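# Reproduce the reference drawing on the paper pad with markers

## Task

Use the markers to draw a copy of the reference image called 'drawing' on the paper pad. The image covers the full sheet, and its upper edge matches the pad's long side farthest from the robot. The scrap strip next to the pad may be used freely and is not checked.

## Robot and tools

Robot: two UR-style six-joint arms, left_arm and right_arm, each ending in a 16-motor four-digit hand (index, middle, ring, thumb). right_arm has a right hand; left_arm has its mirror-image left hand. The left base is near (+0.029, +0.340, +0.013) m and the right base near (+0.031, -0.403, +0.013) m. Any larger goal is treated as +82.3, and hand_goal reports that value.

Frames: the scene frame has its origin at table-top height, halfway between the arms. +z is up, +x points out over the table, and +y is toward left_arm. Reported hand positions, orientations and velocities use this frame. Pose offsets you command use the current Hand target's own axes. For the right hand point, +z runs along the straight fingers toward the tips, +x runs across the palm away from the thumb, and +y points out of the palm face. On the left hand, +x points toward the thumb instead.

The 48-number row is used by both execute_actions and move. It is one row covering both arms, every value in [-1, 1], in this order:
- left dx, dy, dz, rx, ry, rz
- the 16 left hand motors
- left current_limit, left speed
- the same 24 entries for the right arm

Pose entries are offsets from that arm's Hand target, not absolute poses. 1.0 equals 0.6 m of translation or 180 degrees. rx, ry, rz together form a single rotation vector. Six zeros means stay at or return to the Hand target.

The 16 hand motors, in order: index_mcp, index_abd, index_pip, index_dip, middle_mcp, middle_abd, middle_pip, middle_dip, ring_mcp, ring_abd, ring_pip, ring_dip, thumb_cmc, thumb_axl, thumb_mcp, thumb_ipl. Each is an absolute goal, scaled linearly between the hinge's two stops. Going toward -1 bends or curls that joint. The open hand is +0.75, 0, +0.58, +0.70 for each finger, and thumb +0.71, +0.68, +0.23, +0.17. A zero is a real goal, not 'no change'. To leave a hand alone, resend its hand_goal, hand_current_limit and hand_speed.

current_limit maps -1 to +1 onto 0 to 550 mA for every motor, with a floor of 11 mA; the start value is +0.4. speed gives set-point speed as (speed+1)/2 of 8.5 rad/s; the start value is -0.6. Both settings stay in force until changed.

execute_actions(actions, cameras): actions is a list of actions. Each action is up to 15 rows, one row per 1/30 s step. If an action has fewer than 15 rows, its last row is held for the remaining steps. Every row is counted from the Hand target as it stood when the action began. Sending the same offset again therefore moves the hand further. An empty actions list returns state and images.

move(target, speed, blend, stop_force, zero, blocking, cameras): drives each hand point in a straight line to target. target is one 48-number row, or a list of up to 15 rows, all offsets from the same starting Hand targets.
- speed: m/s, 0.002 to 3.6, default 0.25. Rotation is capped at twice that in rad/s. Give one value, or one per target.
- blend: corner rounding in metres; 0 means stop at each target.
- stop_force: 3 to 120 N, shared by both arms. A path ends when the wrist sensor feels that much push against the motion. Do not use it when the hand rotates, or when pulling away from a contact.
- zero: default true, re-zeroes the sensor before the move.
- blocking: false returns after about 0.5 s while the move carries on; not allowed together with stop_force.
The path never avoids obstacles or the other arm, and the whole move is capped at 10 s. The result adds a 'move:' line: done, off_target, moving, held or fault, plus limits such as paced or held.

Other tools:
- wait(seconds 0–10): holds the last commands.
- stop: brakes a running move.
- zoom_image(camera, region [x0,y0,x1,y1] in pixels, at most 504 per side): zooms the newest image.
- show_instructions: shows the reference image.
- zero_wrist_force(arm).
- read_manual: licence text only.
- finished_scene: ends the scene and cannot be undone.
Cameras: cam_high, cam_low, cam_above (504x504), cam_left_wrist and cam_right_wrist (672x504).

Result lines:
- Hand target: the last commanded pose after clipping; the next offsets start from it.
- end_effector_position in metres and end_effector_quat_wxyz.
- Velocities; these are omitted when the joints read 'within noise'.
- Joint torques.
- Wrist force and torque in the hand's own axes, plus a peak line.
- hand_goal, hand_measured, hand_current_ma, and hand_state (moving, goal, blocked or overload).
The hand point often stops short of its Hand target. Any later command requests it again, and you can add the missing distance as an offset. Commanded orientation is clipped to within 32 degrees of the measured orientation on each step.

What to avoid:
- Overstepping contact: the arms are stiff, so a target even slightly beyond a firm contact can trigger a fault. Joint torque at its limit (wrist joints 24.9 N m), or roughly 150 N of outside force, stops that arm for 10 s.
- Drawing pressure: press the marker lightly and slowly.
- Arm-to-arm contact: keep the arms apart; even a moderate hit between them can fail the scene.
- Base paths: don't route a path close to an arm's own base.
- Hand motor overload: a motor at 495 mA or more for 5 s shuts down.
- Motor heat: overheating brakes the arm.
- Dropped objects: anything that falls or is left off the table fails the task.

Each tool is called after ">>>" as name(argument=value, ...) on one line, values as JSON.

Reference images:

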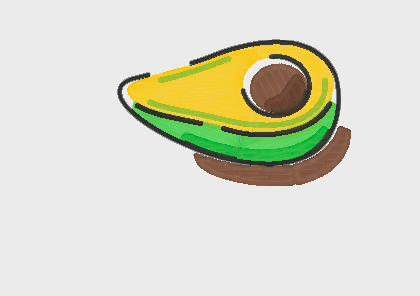

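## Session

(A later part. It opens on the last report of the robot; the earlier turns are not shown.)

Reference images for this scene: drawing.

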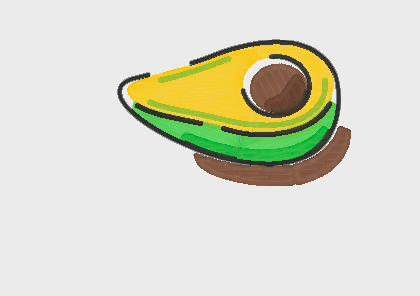

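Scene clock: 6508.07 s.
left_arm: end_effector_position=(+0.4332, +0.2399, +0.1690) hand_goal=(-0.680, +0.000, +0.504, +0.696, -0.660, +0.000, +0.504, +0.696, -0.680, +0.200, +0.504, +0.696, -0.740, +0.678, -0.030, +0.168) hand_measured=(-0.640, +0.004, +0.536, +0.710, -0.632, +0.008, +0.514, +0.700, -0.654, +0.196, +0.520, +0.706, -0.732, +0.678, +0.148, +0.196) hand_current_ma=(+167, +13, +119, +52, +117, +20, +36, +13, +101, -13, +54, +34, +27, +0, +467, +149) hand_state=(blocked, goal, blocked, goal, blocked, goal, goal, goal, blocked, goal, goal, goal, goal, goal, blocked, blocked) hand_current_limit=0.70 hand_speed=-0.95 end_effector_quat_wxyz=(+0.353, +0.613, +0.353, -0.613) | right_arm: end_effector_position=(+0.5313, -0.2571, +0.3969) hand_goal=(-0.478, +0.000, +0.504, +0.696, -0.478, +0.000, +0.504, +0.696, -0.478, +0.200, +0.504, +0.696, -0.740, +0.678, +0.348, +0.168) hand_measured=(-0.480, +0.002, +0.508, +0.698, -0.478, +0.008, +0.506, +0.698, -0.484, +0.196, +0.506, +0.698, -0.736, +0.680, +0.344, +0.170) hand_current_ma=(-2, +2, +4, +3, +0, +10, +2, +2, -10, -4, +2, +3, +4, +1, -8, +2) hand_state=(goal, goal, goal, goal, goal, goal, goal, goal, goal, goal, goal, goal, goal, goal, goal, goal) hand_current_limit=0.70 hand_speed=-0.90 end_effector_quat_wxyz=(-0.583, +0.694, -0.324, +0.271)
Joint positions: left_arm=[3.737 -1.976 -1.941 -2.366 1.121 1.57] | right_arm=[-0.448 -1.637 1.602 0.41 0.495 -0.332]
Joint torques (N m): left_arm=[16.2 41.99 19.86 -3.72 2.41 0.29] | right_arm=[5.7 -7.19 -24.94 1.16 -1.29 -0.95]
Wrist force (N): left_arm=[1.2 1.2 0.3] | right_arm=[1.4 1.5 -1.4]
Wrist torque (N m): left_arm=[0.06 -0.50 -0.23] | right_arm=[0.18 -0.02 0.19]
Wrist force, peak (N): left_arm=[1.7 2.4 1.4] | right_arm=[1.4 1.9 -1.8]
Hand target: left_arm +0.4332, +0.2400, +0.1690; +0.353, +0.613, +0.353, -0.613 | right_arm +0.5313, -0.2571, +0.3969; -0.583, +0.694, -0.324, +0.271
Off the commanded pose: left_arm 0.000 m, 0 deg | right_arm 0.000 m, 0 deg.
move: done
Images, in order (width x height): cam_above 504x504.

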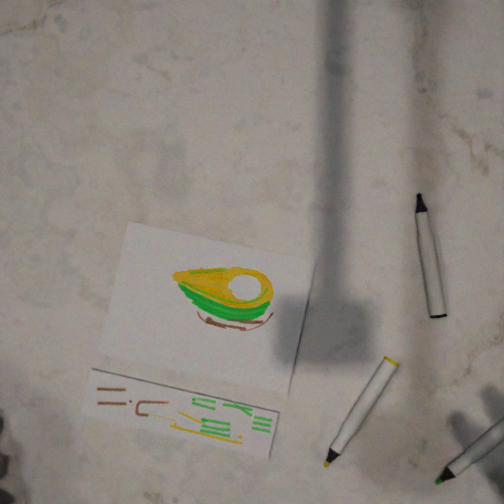

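>>> move(target=[[0.118,0.3358,0.2708,0,0,0,-0.68,0,0.504,0.696,-0.66,0,0.504,0.696,-0.68,0.2,0.504,0.696,-0.74,0.678,-0.03,0.168,0.7,-0.95,0,0,0,0,0,0,-0.479,0,0.504,0.696,-0.479,0,0.504,0.696,-0.479,0.2,0.504,0.696,-0.74,0.678,0.348,0.168,0.7,-0.9],[0.1347,0.3358,0.2708,0,0,0,-0.68,0,0.504,0.696,-0.66,0,0.504,0.696,-0.68,0.2,0.504,0.696,-0.74,0.678,-0.03,0.168,0.7,-0.95,0,0,0,0,0,0,-0.479,0,0.504,0.696,-0.479,0,0.504,0.696,-0.479,0.2,0.504,0.696,-0.74,0.678,0.348,0.168,0.7,-0.9],[0.1347,0.333,0.2879,0,0,0,-0.68,0,0.504,0.696,-0.66,0,0.504,0.696,-0.68,0.2,0.504,0.696,-0.74,0.678,-0.03,0.168,0.7,-0.95,0,0,0,0,0,0,-0.479,0,0.504,0.696,-0.479,0,0.504,0.696,-0.479,0.2,0.504,0.696,-0.74,0.678,0.348,0.168,0.7,-0.9],[0.1347,0.3396,0.3161,0,0,0,-0.68,0,0.504,0.696,-0.66,0,0.504,0.696,-0.68,0.2,0.504,0.696,-0.74,0.678,-0.03,0.168,0.7,-0.95,0,0,0,0,0,0,-0.479,0,0.504,0.696,-0.479,0,0.504,0.696,-0.479,0.2,0.504,0.696,-0.74,0.678,0.348,0.168,0.7,-0.9],[0.1347,0.357,0.3542,0,0,0,-0.68,0,0.504,0.696,-0.66,0,0.504,0.696,-0.68,0.2,0.504,0.696,-0.74,0.678,-0.03,0.168,0.7,-0.95,0,0,0,0,0,0,-0.479,0,0.504,0.696,-0.479,0,0.504,0.696,-0.479,0.2,0.504,0.696,-0.74,0.678,0.348,0.168,0.7,-0.9],[0.1347,0.3826,0.3741,0,0,0,-0.68,0,0.504,0.696,-0.66,0,0.504,0.696,-0.68,0.2,0.504,0.696,-0.74,0.678,-0.03,0.168,0.7,-0.95,0,0,0,0,0,0,-0.479,0,0.504,0.696,-0.479,0,0.504,0.696,-0.479,0.2,0.504,0.696,-0.74,0.678,0.348,0.168,0.7,-0.9],[0.1347,0.3976,0.3805,0,0,0,-0.68,0,0.504,0.696,-0.66,0,0.504,0.696,-0.68,0.2,0.504,0.696,-0.74,0.678,-0.03,0.168,0.7,-0.95,0,0,0,0,0,0,-0.479,0,0.504,0.696,-0.479,0,0.504,0.696,-0.479,0.2,0.504,0.696,-0.74,0.678,0.348,0.168,0.7,-0.9],[0.118,0.3976,0.3805,0,0,0,-0.68,0,0.504,0.696,-0.66,0,0.504,0.696,-0.68,0.2,0.504,0.696,-0.74,0.678,-0.03,0.168,0.7,-0.95,0,0,0,0,0,0,-0.479,0,0.504,0.696,-0.479,0,0.504,0.696,-0.479,0.2,0.504,0.696,-0.74,0.678,0.348,0.168,0.7,-0.9],[0.118,0.3266,0.2847,0,0,0,-0.68,0,0.504,0.696,-0.66,0,0.504,0.696,-0.68,0.2,0.504,0.696,-0.74,0.678,-0.03,0.168,0.7,-0.95,0,0,0,0,0,0,-0.479,0,0.504,0.696,-0.479,0,0.504,0.696,-0.479,0.2,0.504,0.696,-0.74,0.678,0.348,0.168,0.7,-0.9],[0.1347,0.3266,0.2847,0,0,0,-0.68,0,0.504,0.696,-0.66,0,0.504,0.696,-0.68,0.2,0.504,0.696,-0.74,0.678,-0.03,0.168,0.7,-0.95,0,0,0,0,0,0,-0.479,0,0.504,0.696,-0.479,0,0.504,0.696,-0.479,0.2,0.504,0.696,-0.74,0.678,0.348,0.168,0.7,-0.9],[0.1347,0.3365,0.3199,0,0,0,-0.68,0,0.504,0.696,-0.66,0,0.504,0.696,-0.68,0.2,0.504,0.696,-0.74,0.678,-0.03,0.168,0.7,-0.95,0,0,0,0,0,0,-0.479,0,0.504,0.696,-0.479,0,0.504,0.696,-0.479,0.2,0.504,0.696,-0.74,0.678,0.348,0.168,0.7,-0.9],[0.1347,0.3489,0.356,0,0,0,-0.68,0,0.504,0.696,-0.66,0,0.504,0.696,-0.68,0.2,0.504,0.696,-0.74,0.678,-0.03,0.168,0.7,-0.95,0,0,0,0,0,0,-0.479,0,0.504,0.696,-0.479,0,0.504,0.696,-0.479,0.2,0.504,0.696,-0.74,0.678,0.348,0.168,0.7,-0.9],[0.1347,0.3727,0.3748,0,0,0,-0.68,0,0.504,0.696,-0.66,0,0.504,0.696,-0.68,0.2,0.504,0.696,-0.74,0.678,-0.03,0.168,0.7,-0.95,0,0,0,0,0,0,-0.479,0,0.504,0.696,-0.479,0,0.504,0.696,-0.479,0.2,0.504,0.696,-0.74,0.678,0.348,0.168,0.7,-0.9],[0.1347,0.3916,0.3808,0,0,0,-0.68,0,0.504,0.696,-0.66,0,0.504,0.696,-0.68,0.2,0.504,0.696,-0.74,0.678,-0.03,0.168,0.7,-0.95,0,0,0,0,0,0,-0.479,0,0.504,0.696,-0.479,0,0.504,0.696,-0.479,0.2,0.504,0.696,-0.74,0.678,0.348,0.168,0.7,-0.9],[0.118,0.3916,0.3808,0,0,0,-0.68,0,0.504,0.696,-0.66,0,0.504,0.696,-0.68,0.2,0.504,0.696,-0.74,0.678,-0.03,0.168,0.7,-0.95,0,0,0,0,0,0,-0.479,0,0.504,0.696,-0.479,0,0.504,0.696,-0.479,0.2,0.504,0.696,-0.74,0.678,0.348,0.168,0.7,-0.9]], speed=[0.3,0.06,0.06,0.06,0.06,0.06,0.06,0.06,0.25,0.06,0.06,0.06,0.06,0.06,0.06], blend=[0,0,0.002,0.002,0.002,0.002,0,0.003,0,0,0.002,0.002,0.002,0,0])

>>> move(target=[-0.118,-0.3916,-0.3808,0,0,0,-0.68,0,0.504,0.696,-0.66,0,0.504,0.696,-0.68,0.2,0.504,0.696,-0.74,0.678,-0.03,0.168,0.7,-0.95,0,0,0,0,0,0,-0.479,0,0.504,0.696,-0.479,0,0.504,0.696,-0.479,0.2,0.504,0.696,-0.74,0.678,0.348,0.168,0.7,-0.9], cameras=["cam_above"])

>>> zoom_image(camera="cam_above", region=[190, 280, 290, 340])

Scene clock: 6605.83 s.
left_arm: end_effector_position=(+0.5221, -0.0754, +0.0980) hand_goal=(-0.680, +0.000, +0.504, +0.696, -0.660, +0.000, +0.504, +0.696, -0.680, +0.200, +0.504, +0.696, -0.740, +0.678, -0.030, +0.168) hand_measured=(-0.642, +0.004, +0.534, +0.710, -0.632, +0.008, +0.514, +0.700, -0.654, +0.196, +0.520, +0.706, -0.732, +0.678, +0.148, +0.196) hand_current_ma=(+162, +13, +118, +52, +117, +20, +36, +13, +101, -13, +54, +34, +28, +0, +467, +149) hand_state=(blocked, goal, blocked, goal, blocked, goal, goal, goal, blocked, goal, goal, goal, goal, goal, blocked, blocked) hand_current_limit=0.70 hand_speed=-0.95 end_effector_quat_wxyz=(+0.353, +0.613, +0.353, -0.613) | right_arm: end_effector_position=(+0.5313, -0.2571, +0.3969) hand_goal=(-0.478, +0.000, +0.504, +0.696, -0.478, +0.000, +0.504, +0.696, -0.478, +0.200, +0.504, +0.696, -0.740, +0.678, +0.348, +0.168) hand_measured=(-0.480, +0.002, +0.508, +0.698, -0.478, +0.008, +0.506, +0.698, -0.484, +0.196, +0.506, +0.698, -0.736, +0.680, +0.344, +0.170) hand_current_ma=(-2, +2, +4, +3, +0, +10, +2, +2, -10, -4, +2, +3, +4, +1, -8, +2) hand_state=(goal, goal, goal, goal, goal, goal, goal, goal, goal, goal, goal, goal, goal, goal, goal, goal) hand_current_limit=0.70 hand_speed=-0.90 end_effector_quat_wxyz=(-0.583, +0.694, -0.324, +0.271)
Joint positions: left_arm=[3.065 -2.266 -1.675 -2.342 0.449 1.57] | right_arm=[-0.448 -1.637 1.602 0.41 0.495 -0.332]
Joint torques (N m): left_arm=[-10.74 54.69 20.14 -2.57 -2.02 2.79] | right_arm=[6.17 -7.6 -24.96 1.06 -1.36 -1.04]
Wrist force (N): left_arm=[1.0 1.5 0.1] | right_arm=[1.5 1.8 -1.0]
Wrist torque (N m): left_arm=[0.10 -0.50 -0.27] | right_arm=[0.18 -0.06 0.21]
Wrist force, peak (N): left_arm=[1.8 2.5 1.4] | right_arm=[1.6 1.9 -1.6]
Hand target: left_arm +0.5221, -0.0754, +0.0981; +0.353, +0.613, +0.353, -0.613 | right_arm +0.5313, -0.2571, +0.3969; -0.583, +0.694, -0.324, +0.271
Off the commanded pose: left_arm 0.000 m, 0 deg | right_arm 0.000 m, 0 deg.
move: done

Scene clock: 6607.80 s.
left_arm: end_effector_position=(+0.4332, +0.2399, +0.1690) hand_goal=(-0.680, +0.000, +0.504, +0.696, -0.660, +0.000, +0.504, +0.696, -0.680, +0.200, +0.504, +0.696, -0.740, +0.678, -0.030, +0.168) hand_measured=(-0.642, +0.004, +0.534, +0.710, -0.632, +0.008, +0.514, +0.700, -0.654, +0.196, +0.520, +0.706, -0.732, +0.678, +0.148, +0.196) hand_current_ma=(+162, +13, +118, +52, +117, +20, +36, +13, +101, -13, +54, +34, +28, +0, +467, +149) hand_state=(blocked, goal, blocked, goal, blocked, goal, goal, goal, blocked, goal, goal, goal, goal, goal, blocked, blocked) hand_current_limit=0.70 hand_speed=-0.95 end_effector_quat_wxyz=(+0.353, +0.613, +0.353, -0.613) | right_arm: end_effector_position=(+0.5313, -0.2571, +0.3969) hand_goal=(-0.478, +0.000, +0.504, +0.696, -0.478, +0.000, +0.504, +0.696, -0.478, +0.200, +0.504, +0.696, -0.740, +0.678, +0.348, +0.168) hand_measured=(-0.480, +0.002, +0.508, +0.698, -0.478, +0.008, +0.506, +0.698, -0.484, +0.196, +0.506, +0.698, -0.736, +0.680, +0.344, +0.170) hand_current_ma=(-2, +2, +4, +3, +0, +10, +2, +2, -10, -4, +2, +3, +4, +1, -8, +2) hand_state=(goal, goal, goal, goal, goal, goal, goal, goal, goal, goal, goal, goal, goal, goal, goal, goal) hand_current_limit=0.70 hand_speed=-0.90 end_effector_quat_wxyz=(-0.583, +0.694, -0.324, +0.271)
Joint positions: left_arm=[3.737 -1.976 -1.941 -2.366 1.121 1.57] | right_arm=[-0.448 -1.637 1.602 0.41 0.495 -0.332]
Joint torques (N m): left_arm=[15.78 42.08 19.25 -3.64 2.35 0.62] | right_arm=[5.55 -7.13 -24.86 0.96 -1.47 -0.92]
Wrist force (N): left_arm=[1.5 1.0 0.2] | right_arm=[1.3 1.6 -1.4]
Wrist torque (N m): left_arm=[0.03 -0.55 -0.19] | right_arm=[0.18 -0.02 0.19]
Wrist force, peak (N): left_arm=[1.2 2.5 1.2] | right_arm=[1.5 1.9 -1.3]
Hand target: left_arm +0.4332, +0.2400, +0.1690; +0.353, +0.613, +0.353, -0.613 | right_arm +0.5313, -0.2571, +0.3969; -0.583, +0.694, -0.324, +0.271
Off the commanded pose: left_arm 0.000 m, 0 deg | right_arm 0.000 m, 0 deg.
move: done
Images, in order (width x height): cam_above 504x504.

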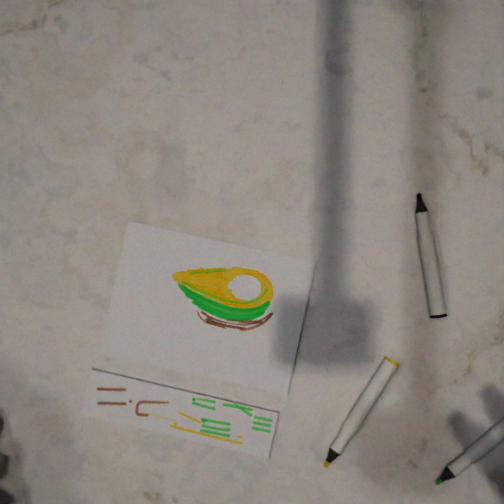

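Scaled by 5.040 from the camera's 504x504 image, which has a finer 720x720 frame.

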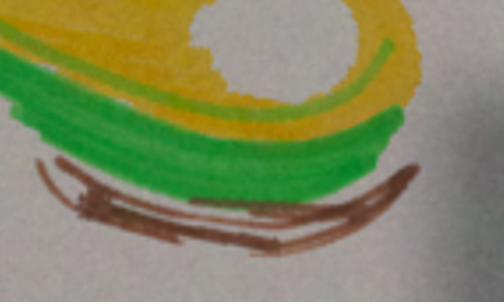

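>>> move(target=[[0.118,0.3329,0.2678,0,0,0,-0.68,0,0.504,0.696,-0.66,0,0.504,0.696,-0.68,0.2,0.504,0.696,-0.74,0.678,-0.03,0.168,0.7,-0.95,0,0,0,0,0,0,-0.479,0,0.504,0.696,-0.479,0,0.504,0.696,-0.479,0.2,0.504,0.696,-0.74,0.678,0.348,0.168,0.7,-0.9],[0.1349,0.3329,0.2678,0,0,0,-0.68,0,0.504,0.696,-0.66,0,0.504,0.696,-0.68,0.2,0.504,0.696,-0.74,0.678,-0.03,0.168,0.7,-0.95,0,0,0,0,0,0,-0.479,0,0.504,0.696,-0.479,0,0.504,0.696,-0.479,0.2,0.504,0.696,-0.74,0.678,0.348,0.168,0.7,-0.9],[0.1349,0.3291,0.2788,0,0,0,-0.68,0,0.504,0.696,-0.66,0,0.504,0.696,-0.68,0.2,0.504,0.696,-0.74,0.678,-0.03,0.168,0.7,-0.95,0,0,0,0,0,0,-0.479,0,0.504,0.696,-0.479,0,0.504,0.696,-0.479,0.2,0.504,0.696,-0.74,0.678,0.348,0.168,0.7,-0.9],[0.1349,0.3281,0.2889,0,0,0,-0.68,0,0.504,0.696,-0.66,0,0.504,0.696,-0.68,0.2,0.504,0.696,-0.74,0.678,-0.03,0.168,0.7,-0.95,0,0,0,0,0,0,-0.479,0,0.504,0.696,-0.479,0,0.504,0.696,-0.479,0.2,0.504,0.696,-0.74,0.678,0.348,0.168,0.7,-0.9],[0.118,0.3281,0.2889,0,0,0,-0.68,0,0.504,0.696,-0.66,0,0.504,0.696,-0.68,0.2,0.504,0.696,-0.74,0.678,-0.03,0.168,0.7,-0.95,0,0,0,0,0,0,-0.479,0,0.504,0.696,-0.479,0,0.504,0.696,-0.479,0.2,0.504,0.696,-0.74,0.678,0.348,0.168,0.7,-0.9],[0.118,0.3326,0.293,0,0,0,-0.68,0,0.504,0.696,-0.66,0,0.504,0.696,-0.68,0.2,0.504,0.696,-0.74,0.678,-0.03,0.168,0.7,-0.95,0,0,0,0,0,0,-0.479,0,0.504,0.696,-0.479,0,0.504,0.696,-0.479,0.2,0.504,0.696,-0.74,0.678,0.348,0.168,0.7,-0.9],[0.1349,0.3326,0.293,0,0,0,-0.68,0,0.504,0.696,-0.66,0,0.504,0.696,-0.68,0.2,0.504,0.696,-0.74,0.678,-0.03,0.168,0.7,-0.95,0,0,0,0,0,0,-0.479,0,0.504,0.696,-0.479,0,0.504,0.696,-0.479,0.2,0.504,0.696,-0.74,0.678,0.348,0.168,0.7,-0.9],[0.1349,0.3373,0.3125,0,0,0,-0.68,0,0.504,0.696,-0.66,0,0.504,0.696,-0.68,0.2,0.504,0.696,-0.74,0.678,-0.03,0.168,0.7,-0.95,0,0,0,0,0,0,-0.479,0,0.504,0.696,-0.479,0,0.504,0.696,-0.479,0.2,0.504,0.696,-0.74,0.678,0.348,0.168,0.7,-0.9],[0.1349,0.345,0.3336,0,0,0,-0.68,0,0.504,0.696,-0.66,0,0.504,0.696,-0.68,0.2,0.504,0.696,-0.74,0.678,-0.03,0.168,0.7,-0.95,0,0,0,0,0,0,-0.479,0,0.504,0.696,-0.479,0,0.504,0.696,-0.479,0.2,0.504,0.696,-0.74,0.678,0.348,0.168,0.7,-0.9],[0.1349,0.3548,0.3512,0,0,0,-0.68,0,0.504,0.696,-0.66,0,0.504,0.696,-0.68,0.2,0.504,0.696,-0.74,0.678,-0.03,0.168,0.7,-0.95,0,0,0,0,0,0,-0.479,0,0.504,0.696,-0.479,0,0.504,0.696,-0.479,0.2,0.504,0.696,-0.74,0.678,0.348,0.168,0.7,-0.9],[0.1349,0.367,0.3631,0,0,0,-0.68,0,0.504,0.696,-0.66,0,0.504,0.696,-0.68,0.2,0.504,0.696,-0.74,0.678,-0.03,0.168,0.7,-0.95,0,0,0,0,0,0,-0.479,0,0.504,0.696,-0.479,0,0.504,0.696,-0.479,0.2,0.504,0.696,-0.74,0.678,0.348,0.168,0.7,-0.9],[0.1349,0.3823,0.3731,0,0,0,-0.68,0,0.504,0.696,-0.66,0,0.504,0.696,-0.68,0.2,0.504,0.696,-0.74,0.678,-0.03,0.168,0.7,-0.95,0,0,0,0,0,0,-0.479,0,0.504,0.696,-0.479,0,0.504,0.696,-0.479,0.2,0.504,0.696,-0.74,0.678,0.348,0.168,0.7,-0.9],[0.1349,0.3963,0.3804,0,0,0,-0.68,0,0.504,0.696,-0.66,0,0.504,0.696,-0.68,0.2,0.504,0.696,-0.74,0.678,-0.03,0.168,0.7,-0.95,0,0,0,0,0,0,-0.479,0,0.504,0.696,-0.479,0,0.504,0.696,-0.479,0.2,0.504,0.696,-0.74,0.678,0.348,0.168,0.7,-0.9],[0.118,0.3963,0.3804,0,0,0,-0.68,0,0.504,0.696,-0.66,0,0.504,0.696,-0.68,0.2,0.504,0.696,-0.74,0.678,-0.03,0.168,0.7,-0.95,0,0,0,0,0,0,-0.479,0,0.504,0.696,-0.479,0,0.504,0.696,-0.479,0.2,0.504,0.696,-0.74,0.678,0.348,0.168,0.7,-0.9],[0,0,0,0,0,0,-0.68,0,0.504,0.696,-0.66,0,0.504,0.696,-0.68,0.2,0.504,0.696,-0.74,0.678,-0.03,0.168,0.7,-0.95,0,0,0,0,0,0,-0.479,0,0.504,0.696,-0.479,0,0.504,0.696,-0.479,0.2,0.504,0.696,-0.74,0.678,0.348,0.168,0.7,-0.9]], speed=[0.3,0.06,0.06,0.06,0.06,0.25,0.06,0.06,0.06,0.06,0.06,0.06,0.06,0.06,0.3], blend=[0,0,0.002,0,0.003,0,0,0.002,0.002,0.002,0.002,0.002,0,0.004,0], cameras=["cam_above"])

>>> zoom_image(camera="cam_above", region=[190, 280, 290, 340])

Scene clock: 6670.73 s.
left_arm: end_effector_position=(+0.4332, +0.2399, +0.1690) hand_goal=(-0.680, +0.000, +0.504, +0.696, -0.660, +0.000, +0.504, +0.696, -0.680, +0.200, +0.504, +0.696, -0.740, +0.678, -0.030, +0.168) hand_measured=(-0.642, +0.004, +0.534, +0.710, -0.632, +0.008, +0.514, +0.700, -0.654, +0.196, +0.520, +0.706, -0.732, +0.678, +0.146, +0.196) hand_current_ma=(+157, +13, +115, +52, +117, +20, +36, +13, +101, -13, +54, +34, +29, +0, +467, +149) hand_state=(blocked, goal, blocked, goal, blocked, goal, goal, goal, blocked, goal, goal, goal, goal, goal, blocked, blocked) hand_current_limit=0.70 hand_speed=-0.95 end_effector_quat_wxyz=(+0.353, +0.613, +0.353, -0.613) | right_arm: end_effector_position=(+0.5313, -0.2571, +0.3969) hand_goal=(-0.478, +0.000, +0.504, +0.696, -0.478, +0.000, +0.504, +0.696, -0.478, +0.200, +0.504, +0.696, -0.740, +0.678, +0.348, +0.168) hand_measured=(-0.480, +0.002, +0.508, +0.698, -0.478, +0.008, +0.506, +0.698, -0.484, +0.196, +0.506, +0.698, -0.736, +0.680, +0.344, +0.170) hand_current_ma=(-2, +2, +4, +3, +0, +10, +2, +2, -10, -4, +2, +3, +4, +1, -8, +2) hand_state=(goal, goal, goal, goal, goal, goal, goal, goal, goal, goal, goal, goal, goal, goal, goal, goal) hand_current_limit=0.70 hand_speed=-0.90 end_effector_quat_wxyz=(-0.583, +0.694, -0.324, +0.271)
Joint positions: left_arm=[3.737 -1.976 -1.941 -2.366 1.121 1.57] | right_arm=[-0.448 -1.637 1.602 0.41 0.495 -0.332]
Joint torques (N m): left_arm=[15.24 42.33 19.71 -3.68 2.32 1.25] | right_arm=[5.58 -6.86 -25.18 0.88 -1.45 -0.94]
Wrist force (N): left_arm=[1.5 1.3 0.3] | right_arm=[1.2 1.2 -1.1]
Wrist torque (N m): left_arm=[0.06 -0.55 -0.20] | right_arm=[0.12 0.01 0.17]
Wrist force, peak (N): left_arm=[1.7 2.8 1.3] | right_arm=[1.8 1.8 -1.4]
Hand target: left_arm +0.4332, +0.2400, +0.1690; +0.353, +0.613, +0.353, -0.613 | right_arm +0.5313, -0.2571, +0.3969; -0.583, +0.694, -0.324, +0.271
Off the commanded pose: left_arm 0.000 m, 0 deg | right_arm 0.000 m, 0 deg.
move: done; blend cut to 0.0018 m at target 5
Images, in order (width x height): cam_above 504x504.

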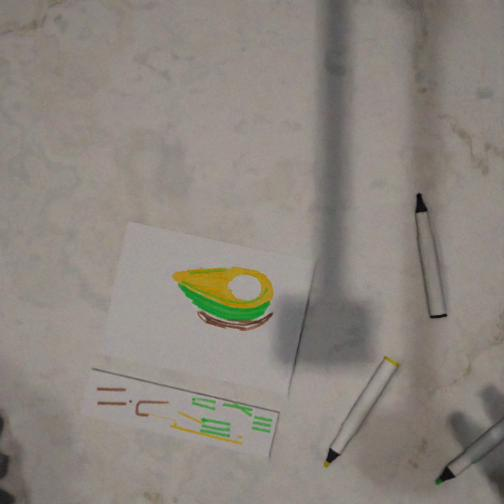

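Scaled by 5.040 from the camera's 504x504 image, which has a finer 720x720 frame.

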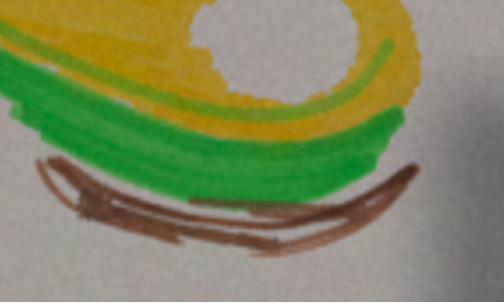

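>>> move(target=[[0.118,0.3262,0.2892,0,0,0,-0.68,0,0.504,0.696,-0.66,0,0.504,0.696,-0.68,0.2,0.504,0.696,-0.74,0.678,-0.03,0.168,0.7,-0.95,0,0,0,0,0,0,-0.479,0,0.504,0.696,-0.479,0,0.504,0.696,-0.479,0.2,0.504,0.696,-0.74,0.678,0.348,0.168,0.7,-0.9],[0.135,0.3262,0.2892,0,0,0,-0.68,0,0.504,0.696,-0.66,0,0.504,0.696,-0.68,0.2,0.504,0.696,-0.74,0.678,-0.03,0.168,0.7,-0.95,0,0,0,0,0,0,-0.479,0,0.504,0.696,-0.479,0,0.504,0.696,-0.479,0.2,0.504,0.696,-0.74,0.678,0.348,0.168,0.7,-0.9],[0.135,0.3301,0.3083,0,0,0,-0.68,0,0.504,0.696,-0.66,0,0.504,0.696,-0.68,0.2,0.504,0.696,-0.74,0.678,-0.03,0.168,0.7,-0.95,0,0,0,0,0,0,-0.479,0,0.504,0.696,-0.479,0,0.504,0.696,-0.479,0.2,0.504,0.696,-0.74,0.678,0.348,0.168,0.7,-0.9],[0.135,0.3345,0.3245,0,0,0,-0.68,0,0.504,0.696,-0.66,0,0.504,0.696,-0.68,0.2,0.504,0.696,-0.74,0.678,-0.03,0.168,0.7,-0.95,0,0,0,0,0,0,-0.479,0,0.504,0.696,-0.479,0,0.504,0.696,-0.479,0.2,0.504,0.696,-0.74,0.678,0.348,0.168,0.7,-0.9],[0.135,0.3456,0.3548,0,0,0,-0.68,0,0.504,0.696,-0.66,0,0.504,0.696,-0.68,0.2,0.504,0.696,-0.74,0.678,-0.03,0.168,0.7,-0.95,0,0,0,0,0,0,-0.479,0,0.504,0.696,-0.479,0,0.504,0.696,-0.479,0.2,0.504,0.696,-0.74,0.678,0.348,0.168,0.7,-0.9],[0.135,0.3554,0.3681,0,0,0,-0.68,0,0.504,0.696,-0.66,0,0.504,0.696,-0.68,0.2,0.504,0.696,-0.74,0.678,-0.03,0.168,0.7,-0.95,0,0,0,0,0,0,-0.479,0,0.504,0.696,-0.479,0,0.504,0.696,-0.479,0.2,0.504,0.696,-0.74,0.678,0.348,0.168,0.7,-0.9],[0.135,0.3715,0.3789,0,0,0,-0.68,0,0.504,0.696,-0.66,0,0.504,0.696,-0.68,0.2,0.504,0.696,-0.74,0.678,-0.03,0.168,0.7,-0.95,0,0,0,0,0,0,-0.479,0,0.504,0.696,-0.479,0,0.504,0.696,-0.479,0.2,0.504,0.696,-0.74,0.678,0.348,0.168,0.7,-0.9],[0.135,0.3967,0.3845,0,0,0,-0.68,0,0.504,0.696,-0.66,0,0.504,0.696,-0.68,0.2,0.504,0.696,-0.74,0.678,-0.03,0.168,0.7,-0.95,0,0,0,0,0,0,-0.479,0,0.504,0.696,-0.479,0,0.504,0.696,-0.479,0.2,0.504,0.696,-0.74,0.678,0.348,0.168,0.7,-0.9],[0.118,0.3967,0.3845,0,0,0,-0.68,0,0.504,0.696,-0.66,0,0.504,0.696,-0.68,0.2,0.504,0.696,-0.74,0.678,-0.03,0.168,0.7,-0.95,0,0,0,0,0,0,-0.479,0,0.504,0.696,-0.479,0,0.504,0.696,-0.479,0.2,0.504,0.696,-0.74,0.678,0.348,0.168,0.7,-0.9],[0.118,0.3403,0.3279,0,0,0,-0.68,0,0.504,0.696,-0.66,0,0.504,0.696,-0.68,0.2,0.504,0.696,-0.74,0.678,-0.03,0.168,0.7,-0.95,0,0,0,0,0,0,-0.479,0,0.504,0.696,-0.479,0,0.504,0.696,-0.479,0.2,0.504,0.696,-0.74,0.678,0.348,0.168,0.7,-0.9],[0.135,0.3403,0.3279,0,0,0,-0.68,0,0.504,0.696,-0.66,0,0.504,0.696,-0.68,0.2,0.504,0.696,-0.74,0.678,-0.03,0.168,0.7,-0.95,0,0,0,0,0,0,-0.479,0,0.504,0.696,-0.479,0,0.504,0.696,-0.479,0.2,0.504,0.696,-0.74,0.678,0.348,0.168,0.7,-0.9],[0.135,0.3499,0.35,0,0,0,-0.68,0,0.504,0.696,-0.66,0,0.504,0.696,-0.68,0.2,0.504,0.696,-0.74,0.678,-0.03,0.168,0.7,-0.95,0,0,0,0,0,0,-0.479,0,0.504,0.696,-0.479,0,0.504,0.696,-0.479,0.2,0.504,0.696,-0.74,0.678,0.348,0.168,0.7,-0.9],[0.135,0.3606,0.3628,0,0,0,-0.68,0,0.504,0.696,-0.66,0,0.504,0.696,-0.68,0.2,0.504,0.696,-0.74,0.678,-0.03,0.168,0.7,-0.95,0,0,0,0,0,0,-0.479,0,0.504,0.696,-0.479,0,0.504,0.696,-0.479,0.2,0.504,0.696,-0.74,0.678,0.348,0.168,0.7,-0.9],[0.135,0.373,0.3723,0,0,0,-0.68,0,0.504,0.696,-0.66,0,0.504,0.696,-0.68,0.2,0.504,0.696,-0.74,0.678,-0.03,0.168,0.7,-0.95,0,0,0,0,0,0,-0.479,0,0.504,0.696,-0.479,0,0.504,0.696,-0.479,0.2,0.504,0.696,-0.74,0.678,0.348,0.168,0.7,-0.9],[0.135,0.387,0.3788,0,0,0,-0.68,0,0.504,0.696,-0.66,0,0.504,0.696,-0.68,0.2,0.504,0.696,-0.74,0.678,-0.03,0.168,0.7,-0.95,0,0,0,0,0,0,-0.479,0,0.504,0.696,-0.479,0,0.504,0.696,-0.479,0.2,0.504,0.696,-0.74,0.678,0.348,0.168,0.7,-0.9]], speed=[0.3,0.06,0.06,0.06,0.06,0.06,0.06,0.06,0.06,0.25,0.06,0.06,0.06,0.06,0.06], blend=[0,0,0.002,0.002,0.002,0.002,0.002,0,0.004,0,0,0.002,0.002,0.002,0])

>>> move(target=[[-0.017,0,0,0,0,0,-0.68,0,0.504,0.696,-0.66,0,0.504,0.696,-0.68,0.2,0.504,0.696,-0.74,0.678,-0.03,0.168,0.7,-0.95,0,0,0,0,0,0,-0.479,0,0.504,0.696,-0.479,0,0.504,0.696,-0.479,0.2,0.504,0.696,-0.74,0.678,0.348,0.168,0.7,-0.9],[-0.135,-0.387,-0.3788,0,0,0,-0.68,0,0.504,0.696,-0.66,0,0.504,0.696,-0.68,0.2,0.504,0.696,-0.74,0.678,-0.03,0.168,0.7,-0.95,0,0,0,0,0,0,-0.479,0,0.504,0.696,-0.479,0,0.504,0.696,-0.479,0.2,0.504,0.696,-0.74,0.678,0.348,0.168,0.7,-0.9]], speed=[0.06,0.3], blend=[0.005,0], cameras=["cam_above"])

>>> zoom_image(camera="cam_above", region=[190, 280, 290, 340])

Scene clock: 6731.57 s.
left_arm: end_effector_position=(+0.5202, -0.0730, +0.0879) hand_goal=(-0.680, +0.000, +0.504, +0.696, -0.660, +0.000, +0.504, +0.696, -0.680, +0.200, +0.504, +0.696, -0.740, +0.678, -0.030, +0.168) hand_measured=(-0.642, +0.004, +0.534, +0.710, -0.632, +0.008, +0.514, +0.700, -0.654, +0.196, +0.520, +0.706, -0.732, +0.678, +0.146, +0.196) hand_current_ma=(+157, +13, +115, +52, +117, +20, +36, +13, +101, -13, +54, +34, +29, +0, +467, +149) hand_state=(blocked, goal, blocked, goal, blocked, goal, goal, goal, blocked, goal, goal, goal, goal, goal, blocked, blocked) hand_current_limit=0.70 hand_speed=-0.95 end_effector_quat_wxyz=(+0.353, +0.613, +0.353, -0.613) | right_arm: end_effector_position=(+0.5313, -0.2571, +0.3969) hand_goal=(-0.478, +0.000, +0.504, +0.696, -0.478, +0.000, +0.504, +0.696, -0.478, +0.200, +0.504, +0.696, -0.740, +0.678, +0.348, +0.168) hand_measured=(-0.480, +0.002, +0.508, +0.698, -0.478, +0.008, +0.506, +0.698, -0.484, +0.196, +0.506, +0.698, -0.736, +0.680, +0.344, +0.170) hand_current_ma=(-2, +2, +4, +3, +0, +10, +2, +2, -10, -4, +2, +3, +4, +1, -8, +2) hand_state=(goal, goal, goal, goal, goal, goal, goal, goal, goal, goal, goal, goal, goal, goal, goal, goal) hand_current_limit=0.70 hand_speed=-0.90 end_effector_quat_wxyz=(-0.583, +0.694, -0.324, +0.271)
Joint positions: left_arm=[3.069 -2.279 -1.686 -2.318 0.453 1.57] | right_arm=[-0.448 -1.637 1.602 0.41 0.495 -0.332]
Joint torques (N m): left_arm=[-12.3 36.9 19.54 -2.82 -2.41 2.68] | right_arm=[5.51 -7.72 -25.21 0.73 -1.45 -0.92]
Wrist force (N): left_arm=[0.2 1.2 0.1] | right_arm=[1.1 1.8 -1.3]
Wrist torque (N m): left_arm=[0.06 -0.46 -0.19] | right_arm=[0.21 0.02 0.17]
Wrist force, peak (N): left_arm=[1.8 2.5 1.6] | right_arm=[1.5 1.9 -1.5]
Hand target: left_arm +0.5203, -0.0730, +0.0879; +0.353, +0.613, +0.353, -0.613 | right_arm +0.5313, -0.2571, +0.3969; -0.583, +0.694, -0.324, +0.271
Off the commanded pose: left_arm 0.000 m, 0 deg | right_arm 0.000 m, 0 deg.
move: done

Scene clock: 6733.47 s.
left_arm: end_effector_position=(+0.4332, +0.2399, +0.1690) hand_goal=(-0.680, +0.000, +0.504, +0.696, -0.660, +0.000, +0.504, +0.696, -0.680, +0.200, +0.504, +0.696, -0.740, +0.678, -0.030, +0.168) hand_measured=(-0.642, +0.004, +0.534, +0.710, -0.632, +0.008, +0.514, +0.700, -0.654, +0.196, +0.520, +0.706, -0.732, +0.678, +0.146, +0.196) hand_current_ma=(+157, +13, +115, +52, +117, +20, +36, +13, +101, -13, +54, +34, +29, +0, +468, +149) hand_state=(blocked, goal, blocked, goal, blocked, goal, goal, goal, blocked, goal, goal, goal, goal, goal, blocked, blocked) hand_current_limit=0.70 hand_speed=-0.95 end_effector_quat_wxyz=(+0.353, +0.613, +0.353, -0.613) | right_arm: end_effector_position=(+0.5313, -0.2571, +0.3969) hand_goal=(-0.478, +0.000, +0.504, +0.696, -0.478, +0.000, +0.504, +0.696, -0.478, +0.200, +0.504, +0.696, -0.740, +0.678, +0.348, +0.168) hand_measured=(-0.480, +0.002, +0.508, +0.698, -0.478, +0.008, +0.506, +0.698, -0.484, +0.196, +0.506, +0.698, -0.736, +0.680, +0.344, +0.170) hand_current_ma=(-2, +2, +4, +3, +0, +10, +2, +2, -10, -4, +2, +3, +4, +1, -8, +2) hand_state=(goal, goal, goal, goal, goal, goal, goal, goal, goal, goal, goal, goal, goal, goal, goal, goal) hand_current_limit=0.70 hand_speed=-0.90 end_effector_quat_wxyz=(-0.583, +0.694, -0.324, +0.271)
Joint positions: left_arm=[3.737 -1.976 -1.941 -2.366 1.121 1.57] | right_arm=[-0.448 -1.637 1.602 0.41 0.495 -0.332]
Joint torques (N m): left_arm=[16.11 41.67 19.31 -3.81 2.39 1.65] | right_arm=[5.89 -7.68 -25.02 0.63 -1.31 -0.84]
Wrist force (N): left_arm=[1.4 1.2 0.3] | right_arm=[1.2 1.4 -1.3]
Wrist torque (N m): left_arm=[0.06 -0.54 -0.21] | right_arm=[0.16 0.00 0.17]
Wrist force, peak (N): left_arm=[0.9 2.4 1.6] | right_arm=[1.5 2.1 -1.2]
Hand target: left_arm +0.4332, +0.2400, +0.1690; +0.353, +0.613, +0.353, -0.613 | right_arm +0.5313, -0.2571, +0.3969; -0.583, +0.694, -0.324, +0.271
Off the commanded pose: left_arm 0.000 m, 0 deg | right_arm 0.000 m, 0 deg.
move: done
Images, in order (width x height): cam_above 504x504.

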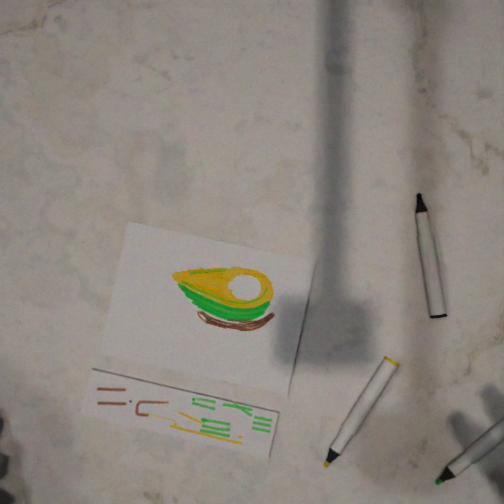

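Scaled by 5.040 from the camera's 504x504 image, which has a finer 720x720 frame.

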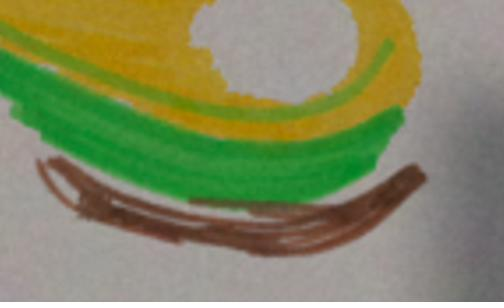

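>>> move(target=[[0.118,0.3296,0.3129,0,0,0,-0.68,0,0.504,0.696,-0.66,0,0.504,0.696,-0.68,0.2,0.504,0.696,-0.74,0.678,-0.03,0.168,0.7,-0.95,0,0,0,0,0,0,-0.479,0,0.504,0.696,-0.479,0,0.504,0.696,-0.479,0.2,0.504,0.696,-0.74,0.678,0.348,0.168,0.7,-0.9],[0.1354,0.3296,0.3129,0,0,0,-0.68,0,0.504,0.696,-0.66,0,0.504,0.696,-0.68,0.2,0.504,0.696,-0.74,0.678,-0.03,0.168,0.7,-0.95,0,0,0,0,0,0,-0.479,0,0.504,0.696,-0.479,0,0.504,0.696,-0.479,0.2,0.504,0.696,-0.74,0.678,0.348,0.168,0.7,-0.9],[0.1354,0.3354,0.3309,0,0,0,-0.68,0,0.504,0.696,-0.66,0,0.504,0.696,-0.68,0.2,0.504,0.696,-0.74,0.678,-0.03,0.168,0.7,-0.95,0,0,0,0,0,0,-0.479,0,0.504,0.696,-0.479,0,0.504,0.696,-0.479,0.2,0.504,0.696,-0.74,0.678,0.348,0.168,0.7,-0.9],[0.1354,0.3444,0.3555,0,0,0,-0.68,0,0.504,0.696,-0.66,0,0.504,0.696,-0.68,0.2,0.504,0.696,-0.74,0.678,-0.03,0.168,0.7,-0.95,0,0,0,0,0,0,-0.479,0,0.504,0.696,-0.479,0,0.504,0.696,-0.479,0.2,0.504,0.696,-0.74,0.678,0.348,0.168,0.7,-0.9],[0.1354,0.3551,0.3705,0,0,0,-0.68,0,0.504,0.696,-0.66,0,0.504,0.696,-0.68,0.2,0.504,0.696,-0.74,0.678,-0.03,0.168,0.7,-0.95,0,0,0,0,0,0,-0.479,0,0.504,0.696,-0.479,0,0.504,0.696,-0.479,0.2,0.504,0.696,-0.74,0.678,0.348,0.168,0.7,-0.9],[0.1354,0.3701,0.3806,0,0,0,-0.68,0,0.504,0.696,-0.66,0,0.504,0.696,-0.68,0.2,0.504,0.696,-0.74,0.678,-0.03,0.168,0.7,-0.95,0,0,0,0,0,0,-0.479,0,0.504,0.696,-0.479,0,0.504,0.696,-0.479,0.2,0.504,0.696,-0.74,0.678,0.348,0.168,0.7,-0.9],[0.1354,0.389,0.387,0,0,0,-0.68,0,0.504,0.696,-0.66,0,0.504,0.696,-0.68,0.2,0.504,0.696,-0.74,0.678,-0.03,0.168,0.7,-0.95,0,0,0,0,0,0,-0.479,0,0.504,0.696,-0.479,0,0.504,0.696,-0.479,0.2,0.504,0.696,-0.74,0.678,0.348,0.168,0.7,-0.9],[0.115,0.3309,0.2734,0,0,0,-0.68,0,0.504,0.696,-0.66,0,0.504,0.696,-0.68,0.2,0.504,0.696,-0.74,0.678,-0.03,0.168,0.7,-0.95,0,0,0,0,0,0,-0.479,0,0.504,0.696,-0.479,0,0.504,0.696,-0.479,0.2,0.504,0.696,-0.74,0.678,0.348,0.168,0.7,-0.9],[0.1354,0.3309,0.2734,0,0,0,-0.68,0,0.504,0.696,-0.66,0,0.504,0.696,-0.68,0.2,0.504,0.696,-0.74,0.678,-0.03,0.168,0.7,-0.95,0,0,0,0,0,0,-0.479,0,0.504,0.696,-0.479,0,0.504,0.696,-0.479,0.2,0.504,0.696,-0.74,0.678,0.348,0.168,0.7,-0.9],[0.1354,0.3282,0.2836,0,0,0,-0.68,0,0.504,0.696,-0.66,0,0.504,0.696,-0.68,0.2,0.504,0.696,-0.74,0.678,-0.03,0.168,0.7,-0.95,0,0,0,0,0,0,-0.479,0,0.504,0.696,-0.479,0,0.504,0.696,-0.479,0.2,0.504,0.696,-0.74,0.678,0.348,0.168,0.7,-0.9],[0.1354,0.3299,0.2955,0,0,0,-0.68,0,0.504,0.696,-0.66,0,0.504,0.696,-0.68,0.2,0.504,0.696,-0.74,0.678,-0.03,0.168,0.7,-0.95,0,0,0,0,0,0,-0.479,0,0.504,0.696,-0.479,0,0.504,0.696,-0.479,0.2,0.504,0.696,-0.74,0.678,0.348,0.168,0.7,-0.9],[0.1354,0.3367,0.3171,0,0,0,-0.68,0,0.504,0.696,-0.66,0,0.504,0.696,-0.68,0.2,0.504,0.696,-0.74,0.678,-0.03,0.168,0.7,-0.95,0,0,0,0,0,0,-0.479,0,0.504,0.696,-0.479,0,0.504,0.696,-0.479,0.2,0.504,0.696,-0.74,0.678,0.348,0.168,0.7,-0.9],[0.1354,0.3486,0.3443,0,0,0,-0.68,0,0.504,0.696,-0.66,0,0.504,0.696,-0.68,0.2,0.504,0.696,-0.74,0.678,-0.03,0.168,0.7,-0.95,0,0,0,0,0,0,-0.479,0,0.504,0.696,-0.479,0,0.504,0.696,-0.479,0.2,0.504,0.696,-0.74,0.678,0.348,0.168,0.7,-0.9],[0.115,0.3486,0.3443,0,0,0,-0.68,0,0.504,0.696,-0.66,0,0.504,0.696,-0.68,0.2,0.504,0.696,-0.74,0.678,-0.03,0.168,0.7,-0.95,0,0,0,0,0,0,-0.479,0,0.504,0.696,-0.479,0,0.504,0.696,-0.479,0.2,0.504,0.696,-0.74,0.678,0.348,0.168,0.7,-0.9],[0,0,0,0,0,0,-0.68,0,0.504,0.696,-0.66,0,0.504,0.696,-0.68,0.2,0.504,0.696,-0.74,0.678,-0.03,0.168,0.7,-0.95,0,0,0,0,0,0,-0.479,0,0.504,0.696,-0.479,0,0.504,0.696,-0.479,0.2,0.504,0.696,-0.74,0.678,0.348,0.168,0.7,-0.9]], speed=[0.3,0.06,0.06,0.06,0.06,0.06,0.06,0.15,0.06,0.06,0.06,0.06,0.06,0.06,0.3], blend=[0,0,0.002,0.002,0.002,0.002,0,0,0,0.002,0.002,0.002,0,0.004,0], cameras=["cam_above"])

>>> zoom_image(camera="cam_above", region=[190, 270, 290, 340])

Scene clock: 6826.20 s.
left_arm: end_effector_position=(+0.4332, +0.2399, +0.1690) hand_goal=(-0.680, +0.000, +0.504, +0.696, -0.660, +0.000, +0.504, +0.696, -0.680, +0.200, +0.504, +0.696, -0.740, +0.678, -0.030, +0.168) hand_measured=(-0.644, +0.004, +0.534, +0.710, -0.632, +0.006, +0.514, +0.700, -0.656, +0.194, +0.520, +0.706, -0.732, +0.678, +0.146, +0.196) hand_current_ma=(+152, +11, +112, +52, +117, +18, +37, +14, +99, -14, +53, +34, +30, +0, +468, +149) hand_state=(blocked, goal, blocked, goal, blocked, goal, goal, goal, blocked, goal, goal, goal, goal, goal, blocked, blocked) hand_current_limit=0.70 hand_speed=-0.95 end_effector_quat_wxyz=(+0.353, +0.613, +0.353, -0.613) | right_arm: end_effector_position=(+0.5313, -0.2571, +0.3969) hand_goal=(-0.478, +0.000, +0.504, +0.696, -0.478, +0.000, +0.504, +0.696, -0.478, +0.200, +0.504, +0.696, -0.740, +0.678, +0.348, +0.168) hand_measured=(-0.480, +0.002, +0.508, +0.698, -0.478, +0.008, +0.506, +0.698, -0.484, +0.196, +0.506, +0.698, -0.736, +0.680, +0.344, +0.170) hand_current_ma=(-2, +2, +4, +3, +0, +10, +2, +2, -10, -4, +2, +3, +4, +1, -8, +2) hand_state=(goal, goal, goal, goal, goal, goal, goal, goal, goal, goal, goal, goal, goal, goal, goal, goal) hand_current_limit=0.70 hand_speed=-0.90 end_effector_quat_wxyz=(-0.583, +0.694, -0.324, +0.271)
Joint positions: left_arm=[3.737 -1.976 -1.941 -2.366 1.121 1.57] | right_arm=[-0.448 -1.637 1.602 0.41 0.495 -0.332]
Joint torques (N m): left_arm=[15.58 42.08 19.54 -3.72 2.46 1.74] | right_arm=[5.81 -7.68 -24.3 0.53 -1.53 -0.85]
Wrist force (N): left_arm=[1.4 1.2 0.2] | right_arm=[1.4 1.7 -1.4]
Wrist torque (N m): left_arm=[0.06 -0.55 -0.20] | right_arm=[0.21 -0.03 0.20]
Wrist force, peak (N): left_arm=[1.8 2.7 1.6] | right_arm=[1.1 2.2 -1.6]
Hand target: left_arm +0.4332, +0.2400, +0.1690; +0.353, +0.613, +0.353, -0.613 | right_arm +0.5313, -0.2571, +0.3969; -0.583, +0.694, -0.324, +0.271
Off the commanded pose: left_arm 0.000 m, 0 deg | right_arm 0.000 m, 0 deg.
move: done
Images, in order (width x height): cam_above 504x504.

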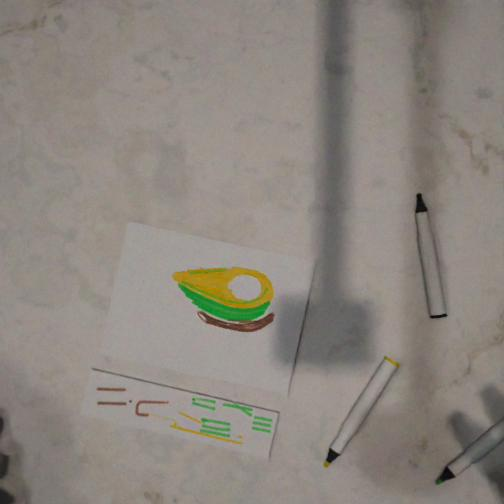

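Scaled by 5.040 from the camera's 504x504 image, which has a finer 720x720 frame.

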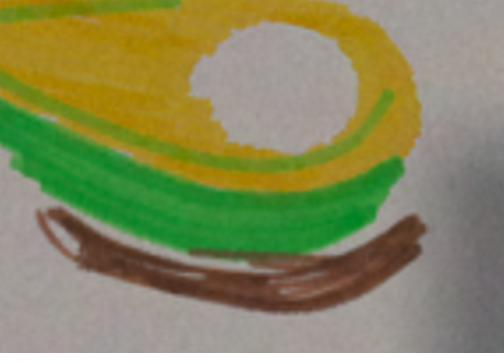

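>>> move(target=[[0.115,0.401,0.2953,0,0,0,-0.68,0,0.504,0.696,-0.66,0,0.504,0.696,-0.68,0.2,0.504,0.696,-0.74,0.678,-0.03,0.168,0.7,-0.95,0,0,0,0,0,0,-0.479,0,0.504,0.696,-0.479,0,0.504,0.696,-0.479,0.2,0.504,0.696,-0.74,0.678,0.348,0.168,0.7,-0.9],[0.1352,0.401,0.2953,0,0,0,-0.68,0,0.504,0.696,-0.66,0,0.504,0.696,-0.68,0.2,0.504,0.696,-0.74,0.678,-0.03,0.168,0.7,-0.95,0,0,0,0,0,0,-0.479,0,0.504,0.696,-0.479,0,0.504,0.696,-0.479,0.2,0.504,0.696,-0.74,0.678,0.348,0.168,0.7,-0.9],[0.1352,0.4228,0.3314,0,0,0,-0.68,0,0.504,0.696,-0.66,0,0.504,0.696,-0.68,0.2,0.504,0.696,-0.74,0.678,-0.03,0.168,0.7,-0.95,0,0,0,0,0,0,-0.479,0,0.504,0.696,-0.479,0,0.504,0.696,-0.479,0.2,0.504,0.696,-0.74,0.678,0.348,0.168,0.7,-0.9],[0.118,0.3979,0.2972,0,0,0,-0.68,0,0.504,0.696,-0.66,0,0.504,0.696,-0.68,0.2,0.504,0.696,-0.74,0.678,-0.03,0.168,0.7,-0.95,0,0,0,0,0,0,-0.479,0,0.504,0.696,-0.479,0,0.504,0.696,-0.479,0.2,0.504,0.696,-0.74,0.678,0.348,0.168,0.7,-0.9],[0.1352,0.3979,0.2972,0,0,0,-0.68,0,0.504,0.696,-0.66,0,0.504,0.696,-0.68,0.2,0.504,0.696,-0.74,0.678,-0.03,0.168,0.7,-0.95,0,0,0,0,0,0,-0.479,0,0.504,0.696,-0.479,0,0.504,0.696,-0.479,0.2,0.504,0.696,-0.74,0.678,0.348,0.168,0.7,-0.9],[0.1352,0.4197,0.3333,0,0,0,-0.68,0,0.504,0.696,-0.66,0,0.504,0.696,-0.68,0.2,0.504,0.696,-0.74,0.678,-0.03,0.168,0.7,-0.95,0,0,0,0,0,0,-0.479,0,0.504,0.696,-0.479,0,0.504,0.696,-0.479,0.2,0.504,0.696,-0.74,0.678,0.348,0.168,0.7,-0.9],[0.118,0.3952,0.2997,0,0,0,-0.68,0,0.504,0.696,-0.66,0,0.504,0.696,-0.68,0.2,0.504,0.696,-0.74,0.678,-0.03,0.168,0.7,-0.95,0,0,0,0,0,0,-0.479,0,0.504,0.696,-0.479,0,0.504,0.696,-0.479,0.2,0.504,0.696,-0.74,0.678,0.348,0.168,0.7,-0.9],[0.1352,0.3952,0.2997,0,0,0,-0.68,0,0.504,0.696,-0.66,0,0.504,0.696,-0.68,0.2,0.504,0.696,-0.74,0.678,-0.03,0.168,0.7,-0.95,0,0,0,0,0,0,-0.479,0,0.504,0.696,-0.479,0,0.504,0.696,-0.479,0.2,0.504,0.696,-0.74,0.678,0.348,0.168,0.7,-0.9],[0.1352,0.4163,0.3346,0,0,0,-0.68,0,0.504,0.696,-0.66,0,0.504,0.696,-0.68,0.2,0.504,0.696,-0.74,0.678,-0.03,0.168,0.7,-0.95,0,0,0,0,0,0,-0.479,0,0.504,0.696,-0.479,0,0.504,0.696,-0.479,0.2,0.504,0.696,-0.74,0.678,0.348,0.168,0.7,-0.9],[0.118,0.3929,0.3029,0,0,0,-0.68,0,0.504,0.696,-0.66,0,0.504,0.696,-0.68,0.2,0.504,0.696,-0.74,0.678,-0.03,0.168,0.7,-0.95,0,0,0,0,0,0,-0.479,0,0.504,0.696,-0.479,0,0.504,0.696,-0.479,0.2,0.504,0.696,-0.74,0.678,0.348,0.168,0.7,-0.9],[0.1352,0.3929,0.3029,0,0,0,-0.68,0,0.504,0.696,-0.66,0,0.504,0.696,-0.68,0.2,0.504,0.696,-0.74,0.678,-0.03,0.168,0.7,-0.95,0,0,0,0,0,0,-0.479,0,0.504,0.696,-0.479,0,0.504,0.696,-0.479,0.2,0.504,0.696,-0.74,0.678,0.348,0.168,0.7,-0.9],[0.1352,0.4124,0.3352,0,0,0,-0.68,0,0.504,0.696,-0.66,0,0.504,0.696,-0.68,0.2,0.504,0.696,-0.74,0.678,-0.03,0.168,0.7,-0.95,0,0,0,0,0,0,-0.479,0,0.504,0.696,-0.479,0,0.504,0.696,-0.479,0.2,0.504,0.696,-0.74,0.678,0.348,0.168,0.7,-0.9],[0.115,0.4124,0.3352,0,0,0,-0.68,0,0.504,0.696,-0.66,0,0.504,0.696,-0.68,0.2,0.504,0.696,-0.74,0.678,-0.03,0.168,0.7,-0.95,0,0,0,0,0,0,-0.479,0,0.504,0.696,-0.479,0,0.504,0.696,-0.479,0.2,0.504,0.696,-0.74,0.678,0.348,0.168,0.7,-0.9],[0,0,0,0,0,0,-0.68,0,0.504,0.696,-0.66,0,0.504,0.696,-0.68,0.2,0.504,0.696,-0.74,0.678,-0.03,0.168,0.7,-0.95,0,0,0,0,0,0,-0.479,0,0.504,0.696,-0.479,0,0.504,0.696,-0.479,0.2,0.504,0.696,-0.74,0.678,0.348,0.168,0.7,-0.9]], speed=[0.3,0.06,0.06,0.1,0.06,0.06,0.1,0.06,0.06,0.1,0.06,0.06,0.06,0.3], blend=[0,0,0,0,0,0,0,0,0,0,0,0,0.004,0], cameras=["cam_above"])

>>> zoom_image(camera="cam_above", region=[190, 260, 290, 340])

Scene clock: 6882.80 s.
left_arm: end_effector_position=(+0.4332, +0.2399, +0.1690) hand_goal=(-0.680, +0.000, +0.504, +0.696, -0.660, +0.000, +0.504, +0.696, -0.680, +0.200, +0.504, +0.696, -0.740, +0.678, -0.030, +0.168) hand_measured=(-0.644, +0.004, +0.534, +0.710, -0.632, +0.006, +0.514, +0.700, -0.656, +0.194, +0.520, +0.706, -0.732, +0.678, +0.144, +0.196) hand_current_ma=(+152, +12, +112, +52, +117, +18, +37, +14, +99, -14, +53, +34, +30, +0, +468, +149) hand_state=(blocked, goal, blocked, goal, blocked, goal, goal, goal, blocked, goal, goal, goal, goal, goal, blocked, blocked) hand_current_limit=0.70 hand_speed=-0.95 end_effector_quat_wxyz=(+0.353, +0.613, +0.353, -0.613) | right_arm: end_effector_position=(+0.5313, -0.2571, +0.3969) hand_goal=(-0.478, +0.000, +0.504, +0.696, -0.478, +0.000, +0.504, +0.696, -0.478, +0.200, +0.504, +0.696, -0.740, +0.678, +0.348, +0.168) hand_measured=(-0.480, +0.002, +0.508, +0.698, -0.478, +0.008, +0.506, +0.698, -0.484, +0.196, +0.506, +0.698, -0.736, +0.680, +0.344, +0.170) hand_current_ma=(-2, +2, +4, +3, +0, +10, +2, +2, -10, -4, +2, +3, +4, +1, -8, +2) hand_state=(goal, goal, goal, goal, goal, goal, goal, goal, goal, goal, goal, goal, goal, goal, goal, goal) hand_current_limit=0.70 hand_speed=-0.90 end_effector_quat_wxyz=(-0.583, +0.694, -0.324, +0.271)
Joint positions: left_arm=[3.737 -1.976 -1.941 -2.366 1.121 1.57] | right_arm=[-0.448 -1.637 1.602 0.41 0.495 -0.332]
Joint torques (N m): left_arm=[16.01 41.4 6.16 -3.66 2.41 -1.05] | right_arm=[6.11 -7.97 -24.9 0.42 -1.73 -0.8]
Wrist force (N): left_arm=[1.5 1.1 0.2] | right_arm=[1.1 1.6 -1.1]
Wrist torque (N m): left_arm=[0.04 -0.56 -0.19] | right_arm=[0.16 0.01 0.17]
Wrist force, peak (N): left_arm=[1.1 3.1 1.3] | right_arm=[1.8 1.9 -1.5]
Hand target: left_arm +0.4332, +0.2400, +0.1690; +0.353, +0.613, +0.353, -0.613 | right_arm +0.5313, -0.2571, +0.3969; -0.583, +0.694, -0.324, +0.271
Off the commanded pose: left_arm 0.000 m, 0 deg | right_arm 0.000 m, 0 deg.
move: done
Images, in order (width x height): cam_above 504x504.

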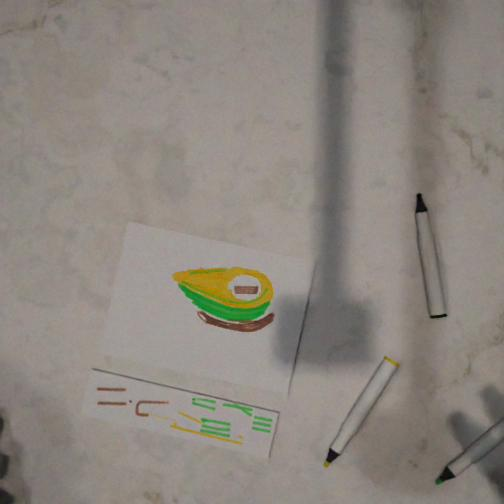

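Scaled by 5.040 from the camera's 504x504 image, which has a finer 720x720 frame.

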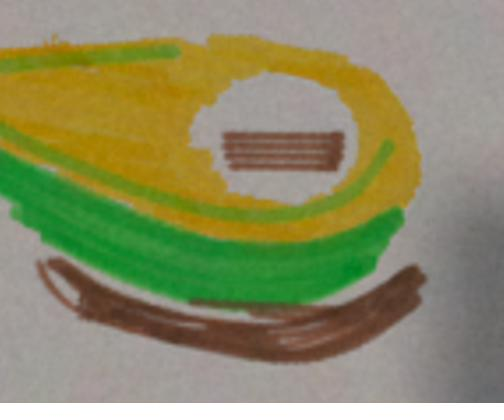

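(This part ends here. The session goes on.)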